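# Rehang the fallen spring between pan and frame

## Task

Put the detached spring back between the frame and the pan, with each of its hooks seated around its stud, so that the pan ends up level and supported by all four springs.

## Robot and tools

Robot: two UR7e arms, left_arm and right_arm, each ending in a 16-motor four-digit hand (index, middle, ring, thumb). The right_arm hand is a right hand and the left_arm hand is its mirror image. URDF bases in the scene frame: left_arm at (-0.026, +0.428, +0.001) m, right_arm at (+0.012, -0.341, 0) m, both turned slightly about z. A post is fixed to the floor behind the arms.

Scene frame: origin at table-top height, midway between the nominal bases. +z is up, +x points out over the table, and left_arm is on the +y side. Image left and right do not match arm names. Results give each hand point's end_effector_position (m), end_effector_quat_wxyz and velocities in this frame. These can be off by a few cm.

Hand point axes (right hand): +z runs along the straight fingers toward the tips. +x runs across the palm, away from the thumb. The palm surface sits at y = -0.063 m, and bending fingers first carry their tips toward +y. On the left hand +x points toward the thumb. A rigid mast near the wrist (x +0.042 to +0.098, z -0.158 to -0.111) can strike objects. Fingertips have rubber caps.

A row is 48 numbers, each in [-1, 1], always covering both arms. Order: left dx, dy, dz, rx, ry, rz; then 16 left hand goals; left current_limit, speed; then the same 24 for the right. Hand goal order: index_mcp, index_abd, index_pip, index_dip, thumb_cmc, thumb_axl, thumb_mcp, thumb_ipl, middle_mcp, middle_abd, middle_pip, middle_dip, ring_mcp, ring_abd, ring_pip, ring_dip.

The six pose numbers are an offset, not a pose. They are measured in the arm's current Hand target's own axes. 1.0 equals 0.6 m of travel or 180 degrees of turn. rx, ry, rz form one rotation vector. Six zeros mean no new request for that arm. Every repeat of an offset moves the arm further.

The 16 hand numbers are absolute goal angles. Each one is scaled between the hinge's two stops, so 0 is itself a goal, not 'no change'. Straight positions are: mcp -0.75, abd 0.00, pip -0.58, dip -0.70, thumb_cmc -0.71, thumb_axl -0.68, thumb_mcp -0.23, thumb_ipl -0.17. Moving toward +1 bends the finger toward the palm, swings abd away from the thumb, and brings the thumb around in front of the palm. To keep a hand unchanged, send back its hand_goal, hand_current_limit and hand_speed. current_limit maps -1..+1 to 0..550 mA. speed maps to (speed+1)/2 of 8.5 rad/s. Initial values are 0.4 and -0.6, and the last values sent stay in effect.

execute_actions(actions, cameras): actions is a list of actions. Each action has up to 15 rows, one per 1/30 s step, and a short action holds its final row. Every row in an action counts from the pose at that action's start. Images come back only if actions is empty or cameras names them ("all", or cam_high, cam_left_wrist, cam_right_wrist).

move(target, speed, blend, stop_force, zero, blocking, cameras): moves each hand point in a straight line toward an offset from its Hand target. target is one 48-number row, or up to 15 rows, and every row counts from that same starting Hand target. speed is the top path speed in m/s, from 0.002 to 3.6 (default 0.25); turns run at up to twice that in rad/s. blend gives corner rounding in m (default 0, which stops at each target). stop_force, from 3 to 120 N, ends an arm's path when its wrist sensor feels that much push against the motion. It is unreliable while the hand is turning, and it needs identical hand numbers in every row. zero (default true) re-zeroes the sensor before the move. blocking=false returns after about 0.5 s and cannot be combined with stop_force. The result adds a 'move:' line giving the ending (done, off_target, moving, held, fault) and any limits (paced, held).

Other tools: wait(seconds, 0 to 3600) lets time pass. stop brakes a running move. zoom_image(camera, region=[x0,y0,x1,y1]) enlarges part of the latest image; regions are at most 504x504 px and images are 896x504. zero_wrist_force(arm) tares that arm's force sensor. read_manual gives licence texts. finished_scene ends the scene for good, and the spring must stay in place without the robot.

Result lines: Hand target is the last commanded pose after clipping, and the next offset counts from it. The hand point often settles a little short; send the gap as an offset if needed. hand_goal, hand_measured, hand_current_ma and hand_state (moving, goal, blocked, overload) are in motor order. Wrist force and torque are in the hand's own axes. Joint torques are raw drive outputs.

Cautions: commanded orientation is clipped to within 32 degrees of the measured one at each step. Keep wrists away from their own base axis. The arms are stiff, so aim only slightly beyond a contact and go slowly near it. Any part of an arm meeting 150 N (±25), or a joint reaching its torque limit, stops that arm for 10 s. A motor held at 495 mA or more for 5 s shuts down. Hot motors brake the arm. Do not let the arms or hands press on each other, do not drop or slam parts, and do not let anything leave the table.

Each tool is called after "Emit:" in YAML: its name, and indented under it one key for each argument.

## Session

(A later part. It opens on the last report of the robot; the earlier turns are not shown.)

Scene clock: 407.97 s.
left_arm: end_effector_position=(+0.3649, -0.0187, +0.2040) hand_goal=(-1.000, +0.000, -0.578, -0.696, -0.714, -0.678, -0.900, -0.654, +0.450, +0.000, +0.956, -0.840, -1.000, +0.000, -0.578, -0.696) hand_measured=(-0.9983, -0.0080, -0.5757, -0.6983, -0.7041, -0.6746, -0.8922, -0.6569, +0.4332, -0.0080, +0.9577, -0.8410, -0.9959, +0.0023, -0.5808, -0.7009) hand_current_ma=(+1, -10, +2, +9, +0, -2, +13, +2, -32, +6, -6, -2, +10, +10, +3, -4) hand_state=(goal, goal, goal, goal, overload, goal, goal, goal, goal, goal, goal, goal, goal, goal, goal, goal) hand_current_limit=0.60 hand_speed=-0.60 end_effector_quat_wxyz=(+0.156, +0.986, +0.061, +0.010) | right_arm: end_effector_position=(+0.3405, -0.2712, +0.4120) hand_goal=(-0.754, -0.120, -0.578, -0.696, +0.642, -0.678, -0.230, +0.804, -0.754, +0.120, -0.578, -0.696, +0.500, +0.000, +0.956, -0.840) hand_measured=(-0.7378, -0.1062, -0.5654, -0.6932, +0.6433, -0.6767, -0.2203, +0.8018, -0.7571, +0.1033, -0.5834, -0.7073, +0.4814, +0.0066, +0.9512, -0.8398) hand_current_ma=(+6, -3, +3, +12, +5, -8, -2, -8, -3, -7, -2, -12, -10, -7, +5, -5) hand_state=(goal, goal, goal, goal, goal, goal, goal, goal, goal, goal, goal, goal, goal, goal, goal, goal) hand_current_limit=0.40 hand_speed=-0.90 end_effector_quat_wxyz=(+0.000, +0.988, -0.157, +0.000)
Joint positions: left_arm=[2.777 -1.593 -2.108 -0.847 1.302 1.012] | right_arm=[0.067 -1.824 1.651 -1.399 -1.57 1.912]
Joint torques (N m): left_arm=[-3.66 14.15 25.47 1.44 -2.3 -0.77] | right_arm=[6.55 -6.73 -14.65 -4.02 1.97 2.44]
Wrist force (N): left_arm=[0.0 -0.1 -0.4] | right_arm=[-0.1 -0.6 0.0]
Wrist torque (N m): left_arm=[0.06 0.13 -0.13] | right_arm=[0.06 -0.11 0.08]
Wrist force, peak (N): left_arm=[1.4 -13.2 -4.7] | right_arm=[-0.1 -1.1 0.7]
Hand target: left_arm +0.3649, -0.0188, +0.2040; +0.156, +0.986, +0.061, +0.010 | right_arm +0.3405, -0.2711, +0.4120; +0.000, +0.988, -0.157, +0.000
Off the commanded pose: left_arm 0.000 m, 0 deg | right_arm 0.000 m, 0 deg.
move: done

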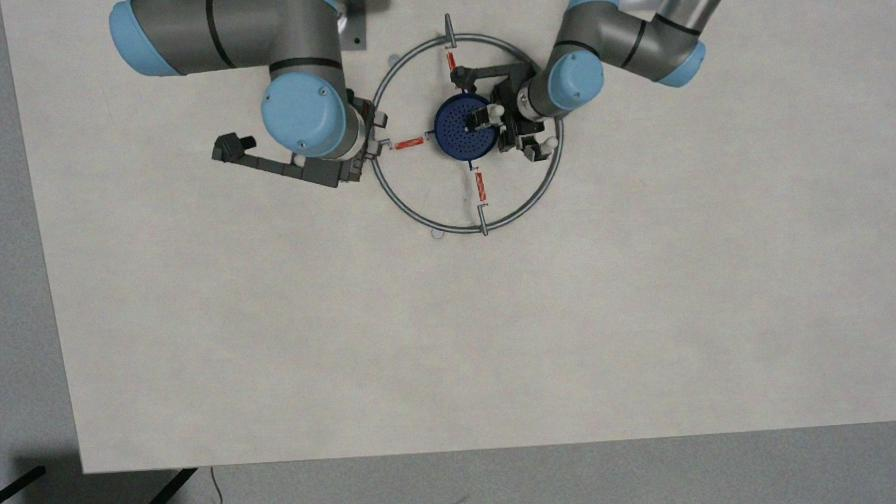

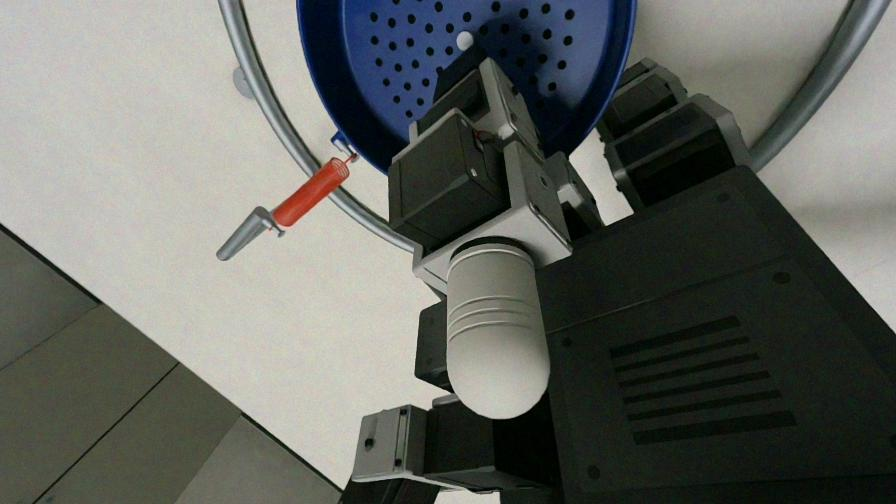

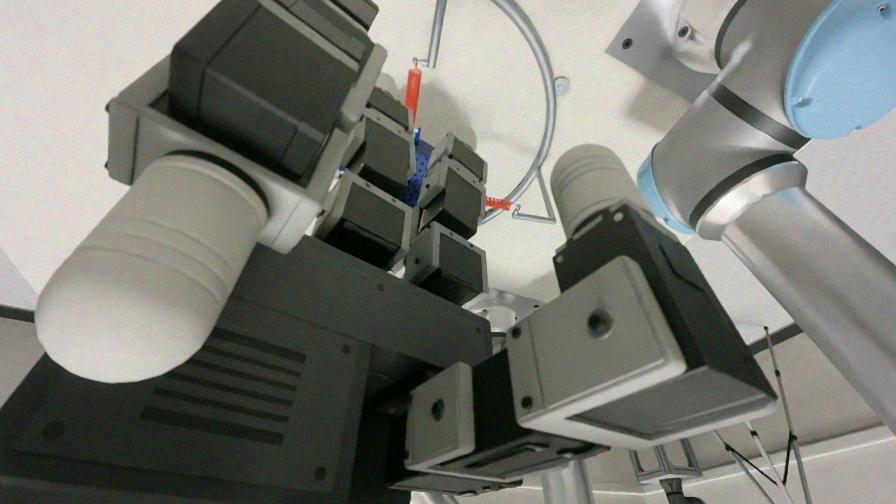

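Emit:
move:
  target:
    - [0, -0.0316, -0.0103, 0, 0, 0, -1.0, 0.0, -0.578, -0.696, -0.714, -0.678, -0.9, -0.654, 0.45, 0.0, 0.956, -0.84, -1.0, 0.0, -0.578, -0.696, 0.6, -0.6, 0.0258, 0.0793, 0, 0, 0, 0, -0.754, -0.12, -0.577, -0.696, 0.643, -0.678, -0.23, 0.805, -0.754, 0.12, -0.577, -0.696, 0.5, 0, 0.956, -0.84, 0.4, -0.9]
    - [0, 0.0457, -0.2481, 0, 0, 0, -1.0, 0.0, -0.578, -0.696, -0.714, -0.678, -0.9, -0.654, 0.45, 0.0, 0.956, -0.84, -1.0, 0.0, -0.578, -0.696, 0.6, -0.6, 0.0773, 0.2378, 0, 0, 0, 0, -0.754, -0.12, -0.577, -0.696, 0.643, -0.678, -0.23, 0.805, -0.754, 0.12, -0.577, -0.696, 0.5, 0, 0.956, -0.84, 0.4, -0.9]
  speed: 0.08
  cameras: ["all"]

Emit:
zoom_image:
  camera: "cam_high"
  region: [360, 20, 600, 240]

Scene clock: 411.50 s.
left_arm: end_effector_position=(+0.3625, +0.0009, +0.3541) hand_goal=(-1.000, +0.000, -0.578, -0.696, -0.714, -0.678, -0.900, -0.654, +0.450, +0.000, +0.956, -0.840, -1.000, +0.000, -0.578, -0.696) hand_measured=(-0.9971, -0.0080, -0.5757, -0.6983, -0.7029, -0.6746, -0.8922, -0.6559, +0.4320, -0.0080, +0.9577, -0.8398, -0.9971, +0.0037, -0.5808, -0.7009) hand_current_ma=(-11, -12, +6, +0, +11, -1, +7, +1, -31, +3, +4, +5, +15, +6, +2, +4) hand_state=(goal, goal, goal, goal, overload, goal, goal, goal, goal, goal, goal, goal, goal, goal, goal, goal) hand_current_limit=0.60 hand_speed=-0.60 end_effector_quat_wxyz=(+0.156, +0.986, +0.061, +0.010) | right_arm: end_effector_position=(+0.3404, -0.4211, +0.4119) hand_goal=(-0.754, -0.120, -0.578, -0.696, +0.642, -0.678, -0.230, +0.804, -0.754, +0.120, -0.578, -0.696, +0.500, +0.000, +0.956, -0.840) hand_measured=(-0.7414, -0.1062, -0.5667, -0.6932, +0.6446, -0.6777, -0.2203, +0.8018, -0.7547, +0.1019, -0.5808, -0.7060, +0.4814, +0.0066, +0.9589, -0.8398) hand_current_ma=(+5, -8, -6, +7, +10, -11, +3, -12, +2, -2, +1, -3, -9, -11, +8, -5) hand_state=(goal, goal, goal, goal, goal, goal, goal, goal, goal, goal, goal, goal, goal, goal, goal, goal) hand_current_limit=0.40 hand_speed=-0.90 end_effector_quat_wxyz=(+0.000, +0.988, -0.157, +0.000)
Joint positions: left_arm=[2.817 -1.424 -1.852 -1.283 1.296 1.052] | right_arm=[-0.339 -1.889 1.697 -1.379 -1.57 1.506]
Joint torques (N m): left_arm=[-7.56 9.28 16.46 3.59 0.78 0.52] | right_arm=[-0.9 1.71 -28.1 -2.22 1.43 2.09]
Wrist force (N): left_arm=[0.3 -0.2 0.1] | right_arm=[-0.1 -0.8 0.1]
Wrist torque (N m): left_arm=[-0.01 0.10 -0.06] | right_arm=[0.03 -0.08 -0.02]
Wrist force, peak (N): left_arm=[0.2 0.6 -1.0] | right_arm=[-0.5 -1.9 -0.2]
Hand target: left_arm +0.3625, +0.0009, +0.3541; +0.156, +0.986, +0.061, +0.010 | right_arm +0.3404, -0.4211, +0.4119; +0.000, +0.988, -0.157, +0.000
Off the commanded pose: left_arm 0.000 m, 0 deg | right_arm 0.000 m, 0 deg.
move: done

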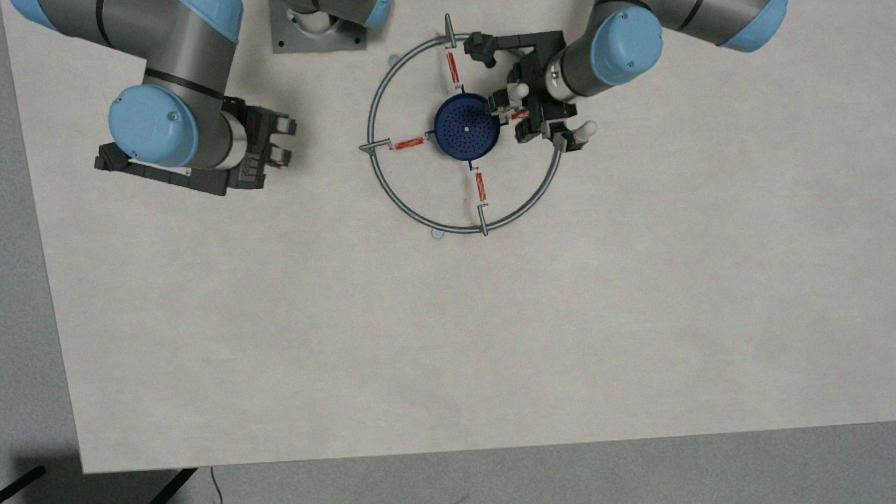

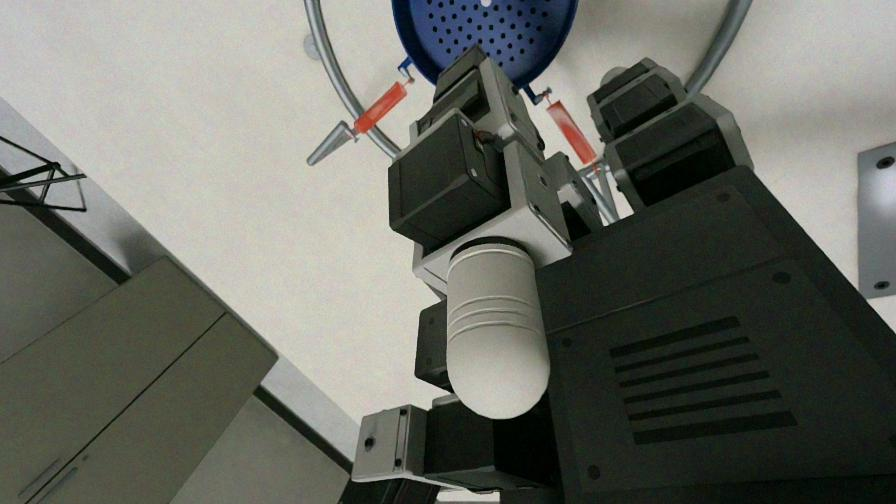

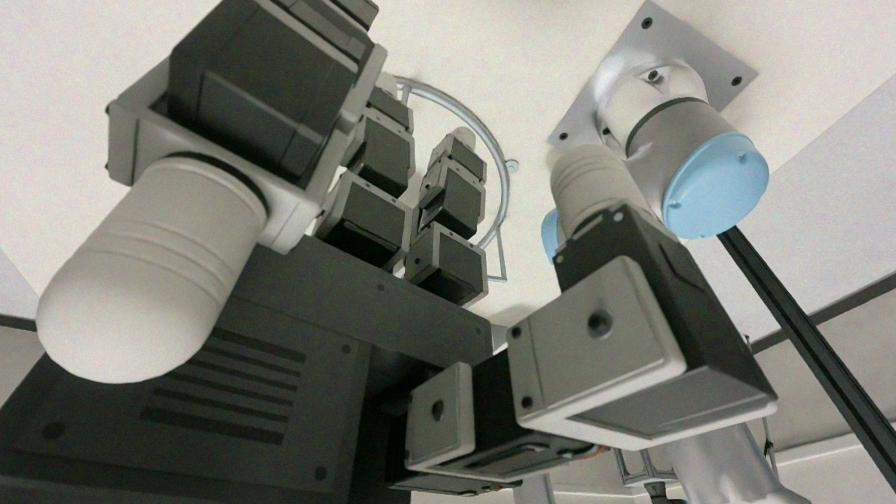

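Scaled by 2.100 from the camera's image (finer frame: 1280x720).

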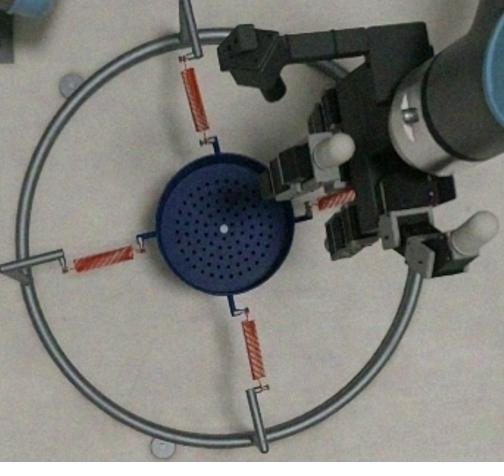

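Emit:
move:
  target: [-0.0308, -0.2205, -0.1243, 0, 0, 0, -1.0, 0.0, -0.578, -0.696, -0.714, -0.678, -0.9, -0.654, 0.45, 0.0, 0.956, -0.84, -1.0, 0.0, -0.578, -0.696, 0.4, -0.6, 0, 0, 0, 0, 0, 0, -0.754, -0.12, -0.577, -0.696, 0.643, -0.678, -0.23, 0.805, -0.754, 0.12, -0.577, -0.696, 0.5, 0, 0.956, -0.84, 0.4, -0.9]
  speed: 0.12
  cameras: ["cam_high", "cam_left_wrist"]

Emit:
zoom_image:
  camera: "cam_high"
  region: [350, 20, 590, 240]

Emit:
zoom_image:
  camera: "cam_high"
  region: [490, 85, 570, 149]

Emit:
zoom_image:
  camera: "cam_high"
  region: [370, 110, 450, 174]

Scene clock: 413.57 s.
left_arm: end_effector_position=(+0.3259, +0.1463, +0.3841) hand_goal=(-1.000, +0.000, -0.578, -0.696, -0.714, -0.678, -0.900, -0.654, +0.450, +0.000, +0.956, -0.840, -1.000, +0.000, -0.578, -0.696) hand_measured=(-0.9983, -0.0065, -0.5757, -0.6983, -0.7029, -0.6756, -0.8922, -0.6559, +0.4332, -0.0080, +0.9589, -0.8410, -0.9971, +0.0008, -0.5808, -0.7009) hand_current_ma=(-11, -9, -3, -5, -6, -6, +12, -3, -34, -1, +0, +7, +15, +8, -3, -6) hand_state=(goal, goal, goal, goal, overload, goal, goal, goal, goal, goal, goal, goal, goal, goal, goal, goal) hand_current_limit=0.40 hand_speed=-0.60 end_effector_quat_wxyz=(+0.156, +0.986, +0.061, +0.010) | right_arm: end_effector_position=(+0.3404, -0.4211, +0.4119) hand_goal=(-0.754, -0.120, -0.578, -0.696, +0.642, -0.678, -0.230, +0.804, -0.754, +0.120, -0.578, -0.696, +0.500, +0.000, +0.956, -0.840) hand_measured=(-0.7402, -0.1062, -0.5654, -0.6932, +0.6446, -0.6777, -0.2203, +0.8028, -0.7559, +0.1019, -0.5808, -0.7073, +0.4814, +0.0066, +0.9589, -0.8398) hand_current_ma=(+2, -7, -8, +9, +2, +0, -3, -7, +4, -7, +8, -6, +3, -1, +9, -2) hand_state=(goal, goal, goal, goal, goal, goal, goal, goal, goal, goal, goal, goal, goal, goal, goal, goal) hand_current_limit=0.40 hand_speed=-0.90 end_effector_quat_wxyz=(+0.000, +0.988, -0.157, +0.000)
Joint positions: left_arm=[3.188 -1.132 -1.947 -1.592 1.26 1.439] | right_arm=[-0.339 -1.889 1.697 -1.379 -1.57 1.506]
Joint torques (N m): left_arm=[6.08 7.56 37.48 1.94 -0.27 0.94] | right_arm=[-5.45 1.69 -31.32 -3.97 -2.25 -2.04]
Wrist force (N): left_arm=[-0.1 -0.1 0.0] | right_arm=[-0.3 -0.5 0.1]
Wrist torque (N m): left_arm=[0.01 0.14 -0.05] | right_arm=[0.07 -0.05 -0.04]
Wrist force, peak (N): left_arm=[-0.2 -1.4 -0.6] | right_arm=[-0.2 -1.0 -0.1]
Hand target: left_arm +0.3259, +0.1463, +0.3842; +0.156, +0.986, +0.061, +0.010 | right_arm +0.3404, -0.4211, +0.4119; +0.000, +0.988, -0.157, +0.000
Off the commanded pose: left_arm 0.000 m, 0 deg | right_arm 0.000 m, 0 deg.
move: done

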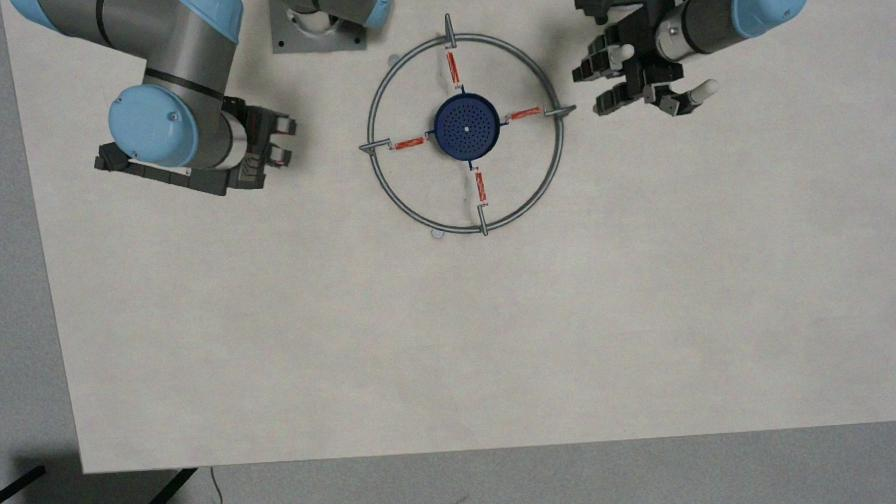

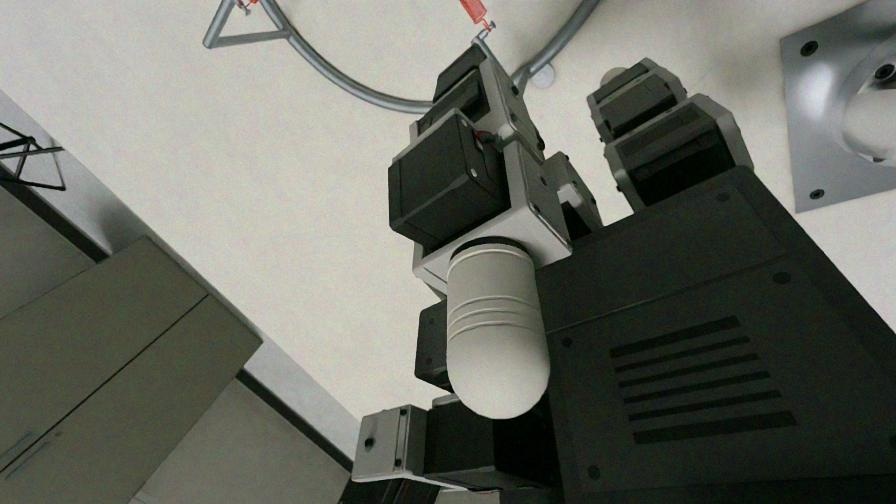

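Scaled by 2.100 from the camera's image (finer frame: 1280x720).

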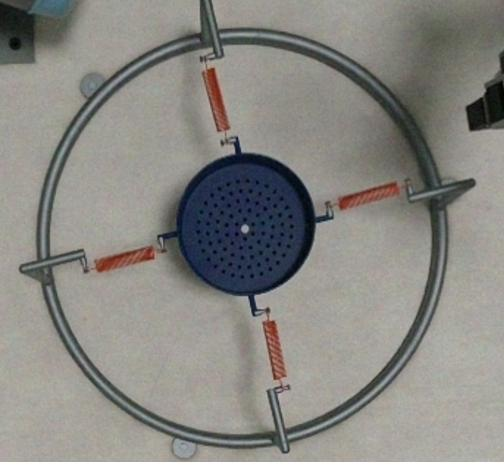

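Scaled by 6.300 from the camera's image (finer frame: 1280x720).

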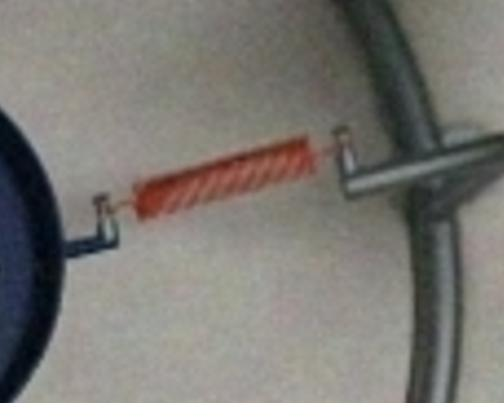

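Scaled by 6.300 from the camera's image (finer frame: 1280x720).

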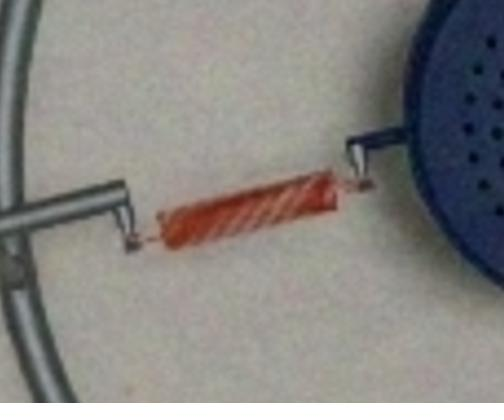

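Emit:
finished_scene:
  scene: 1

The scene is finished: the task was done.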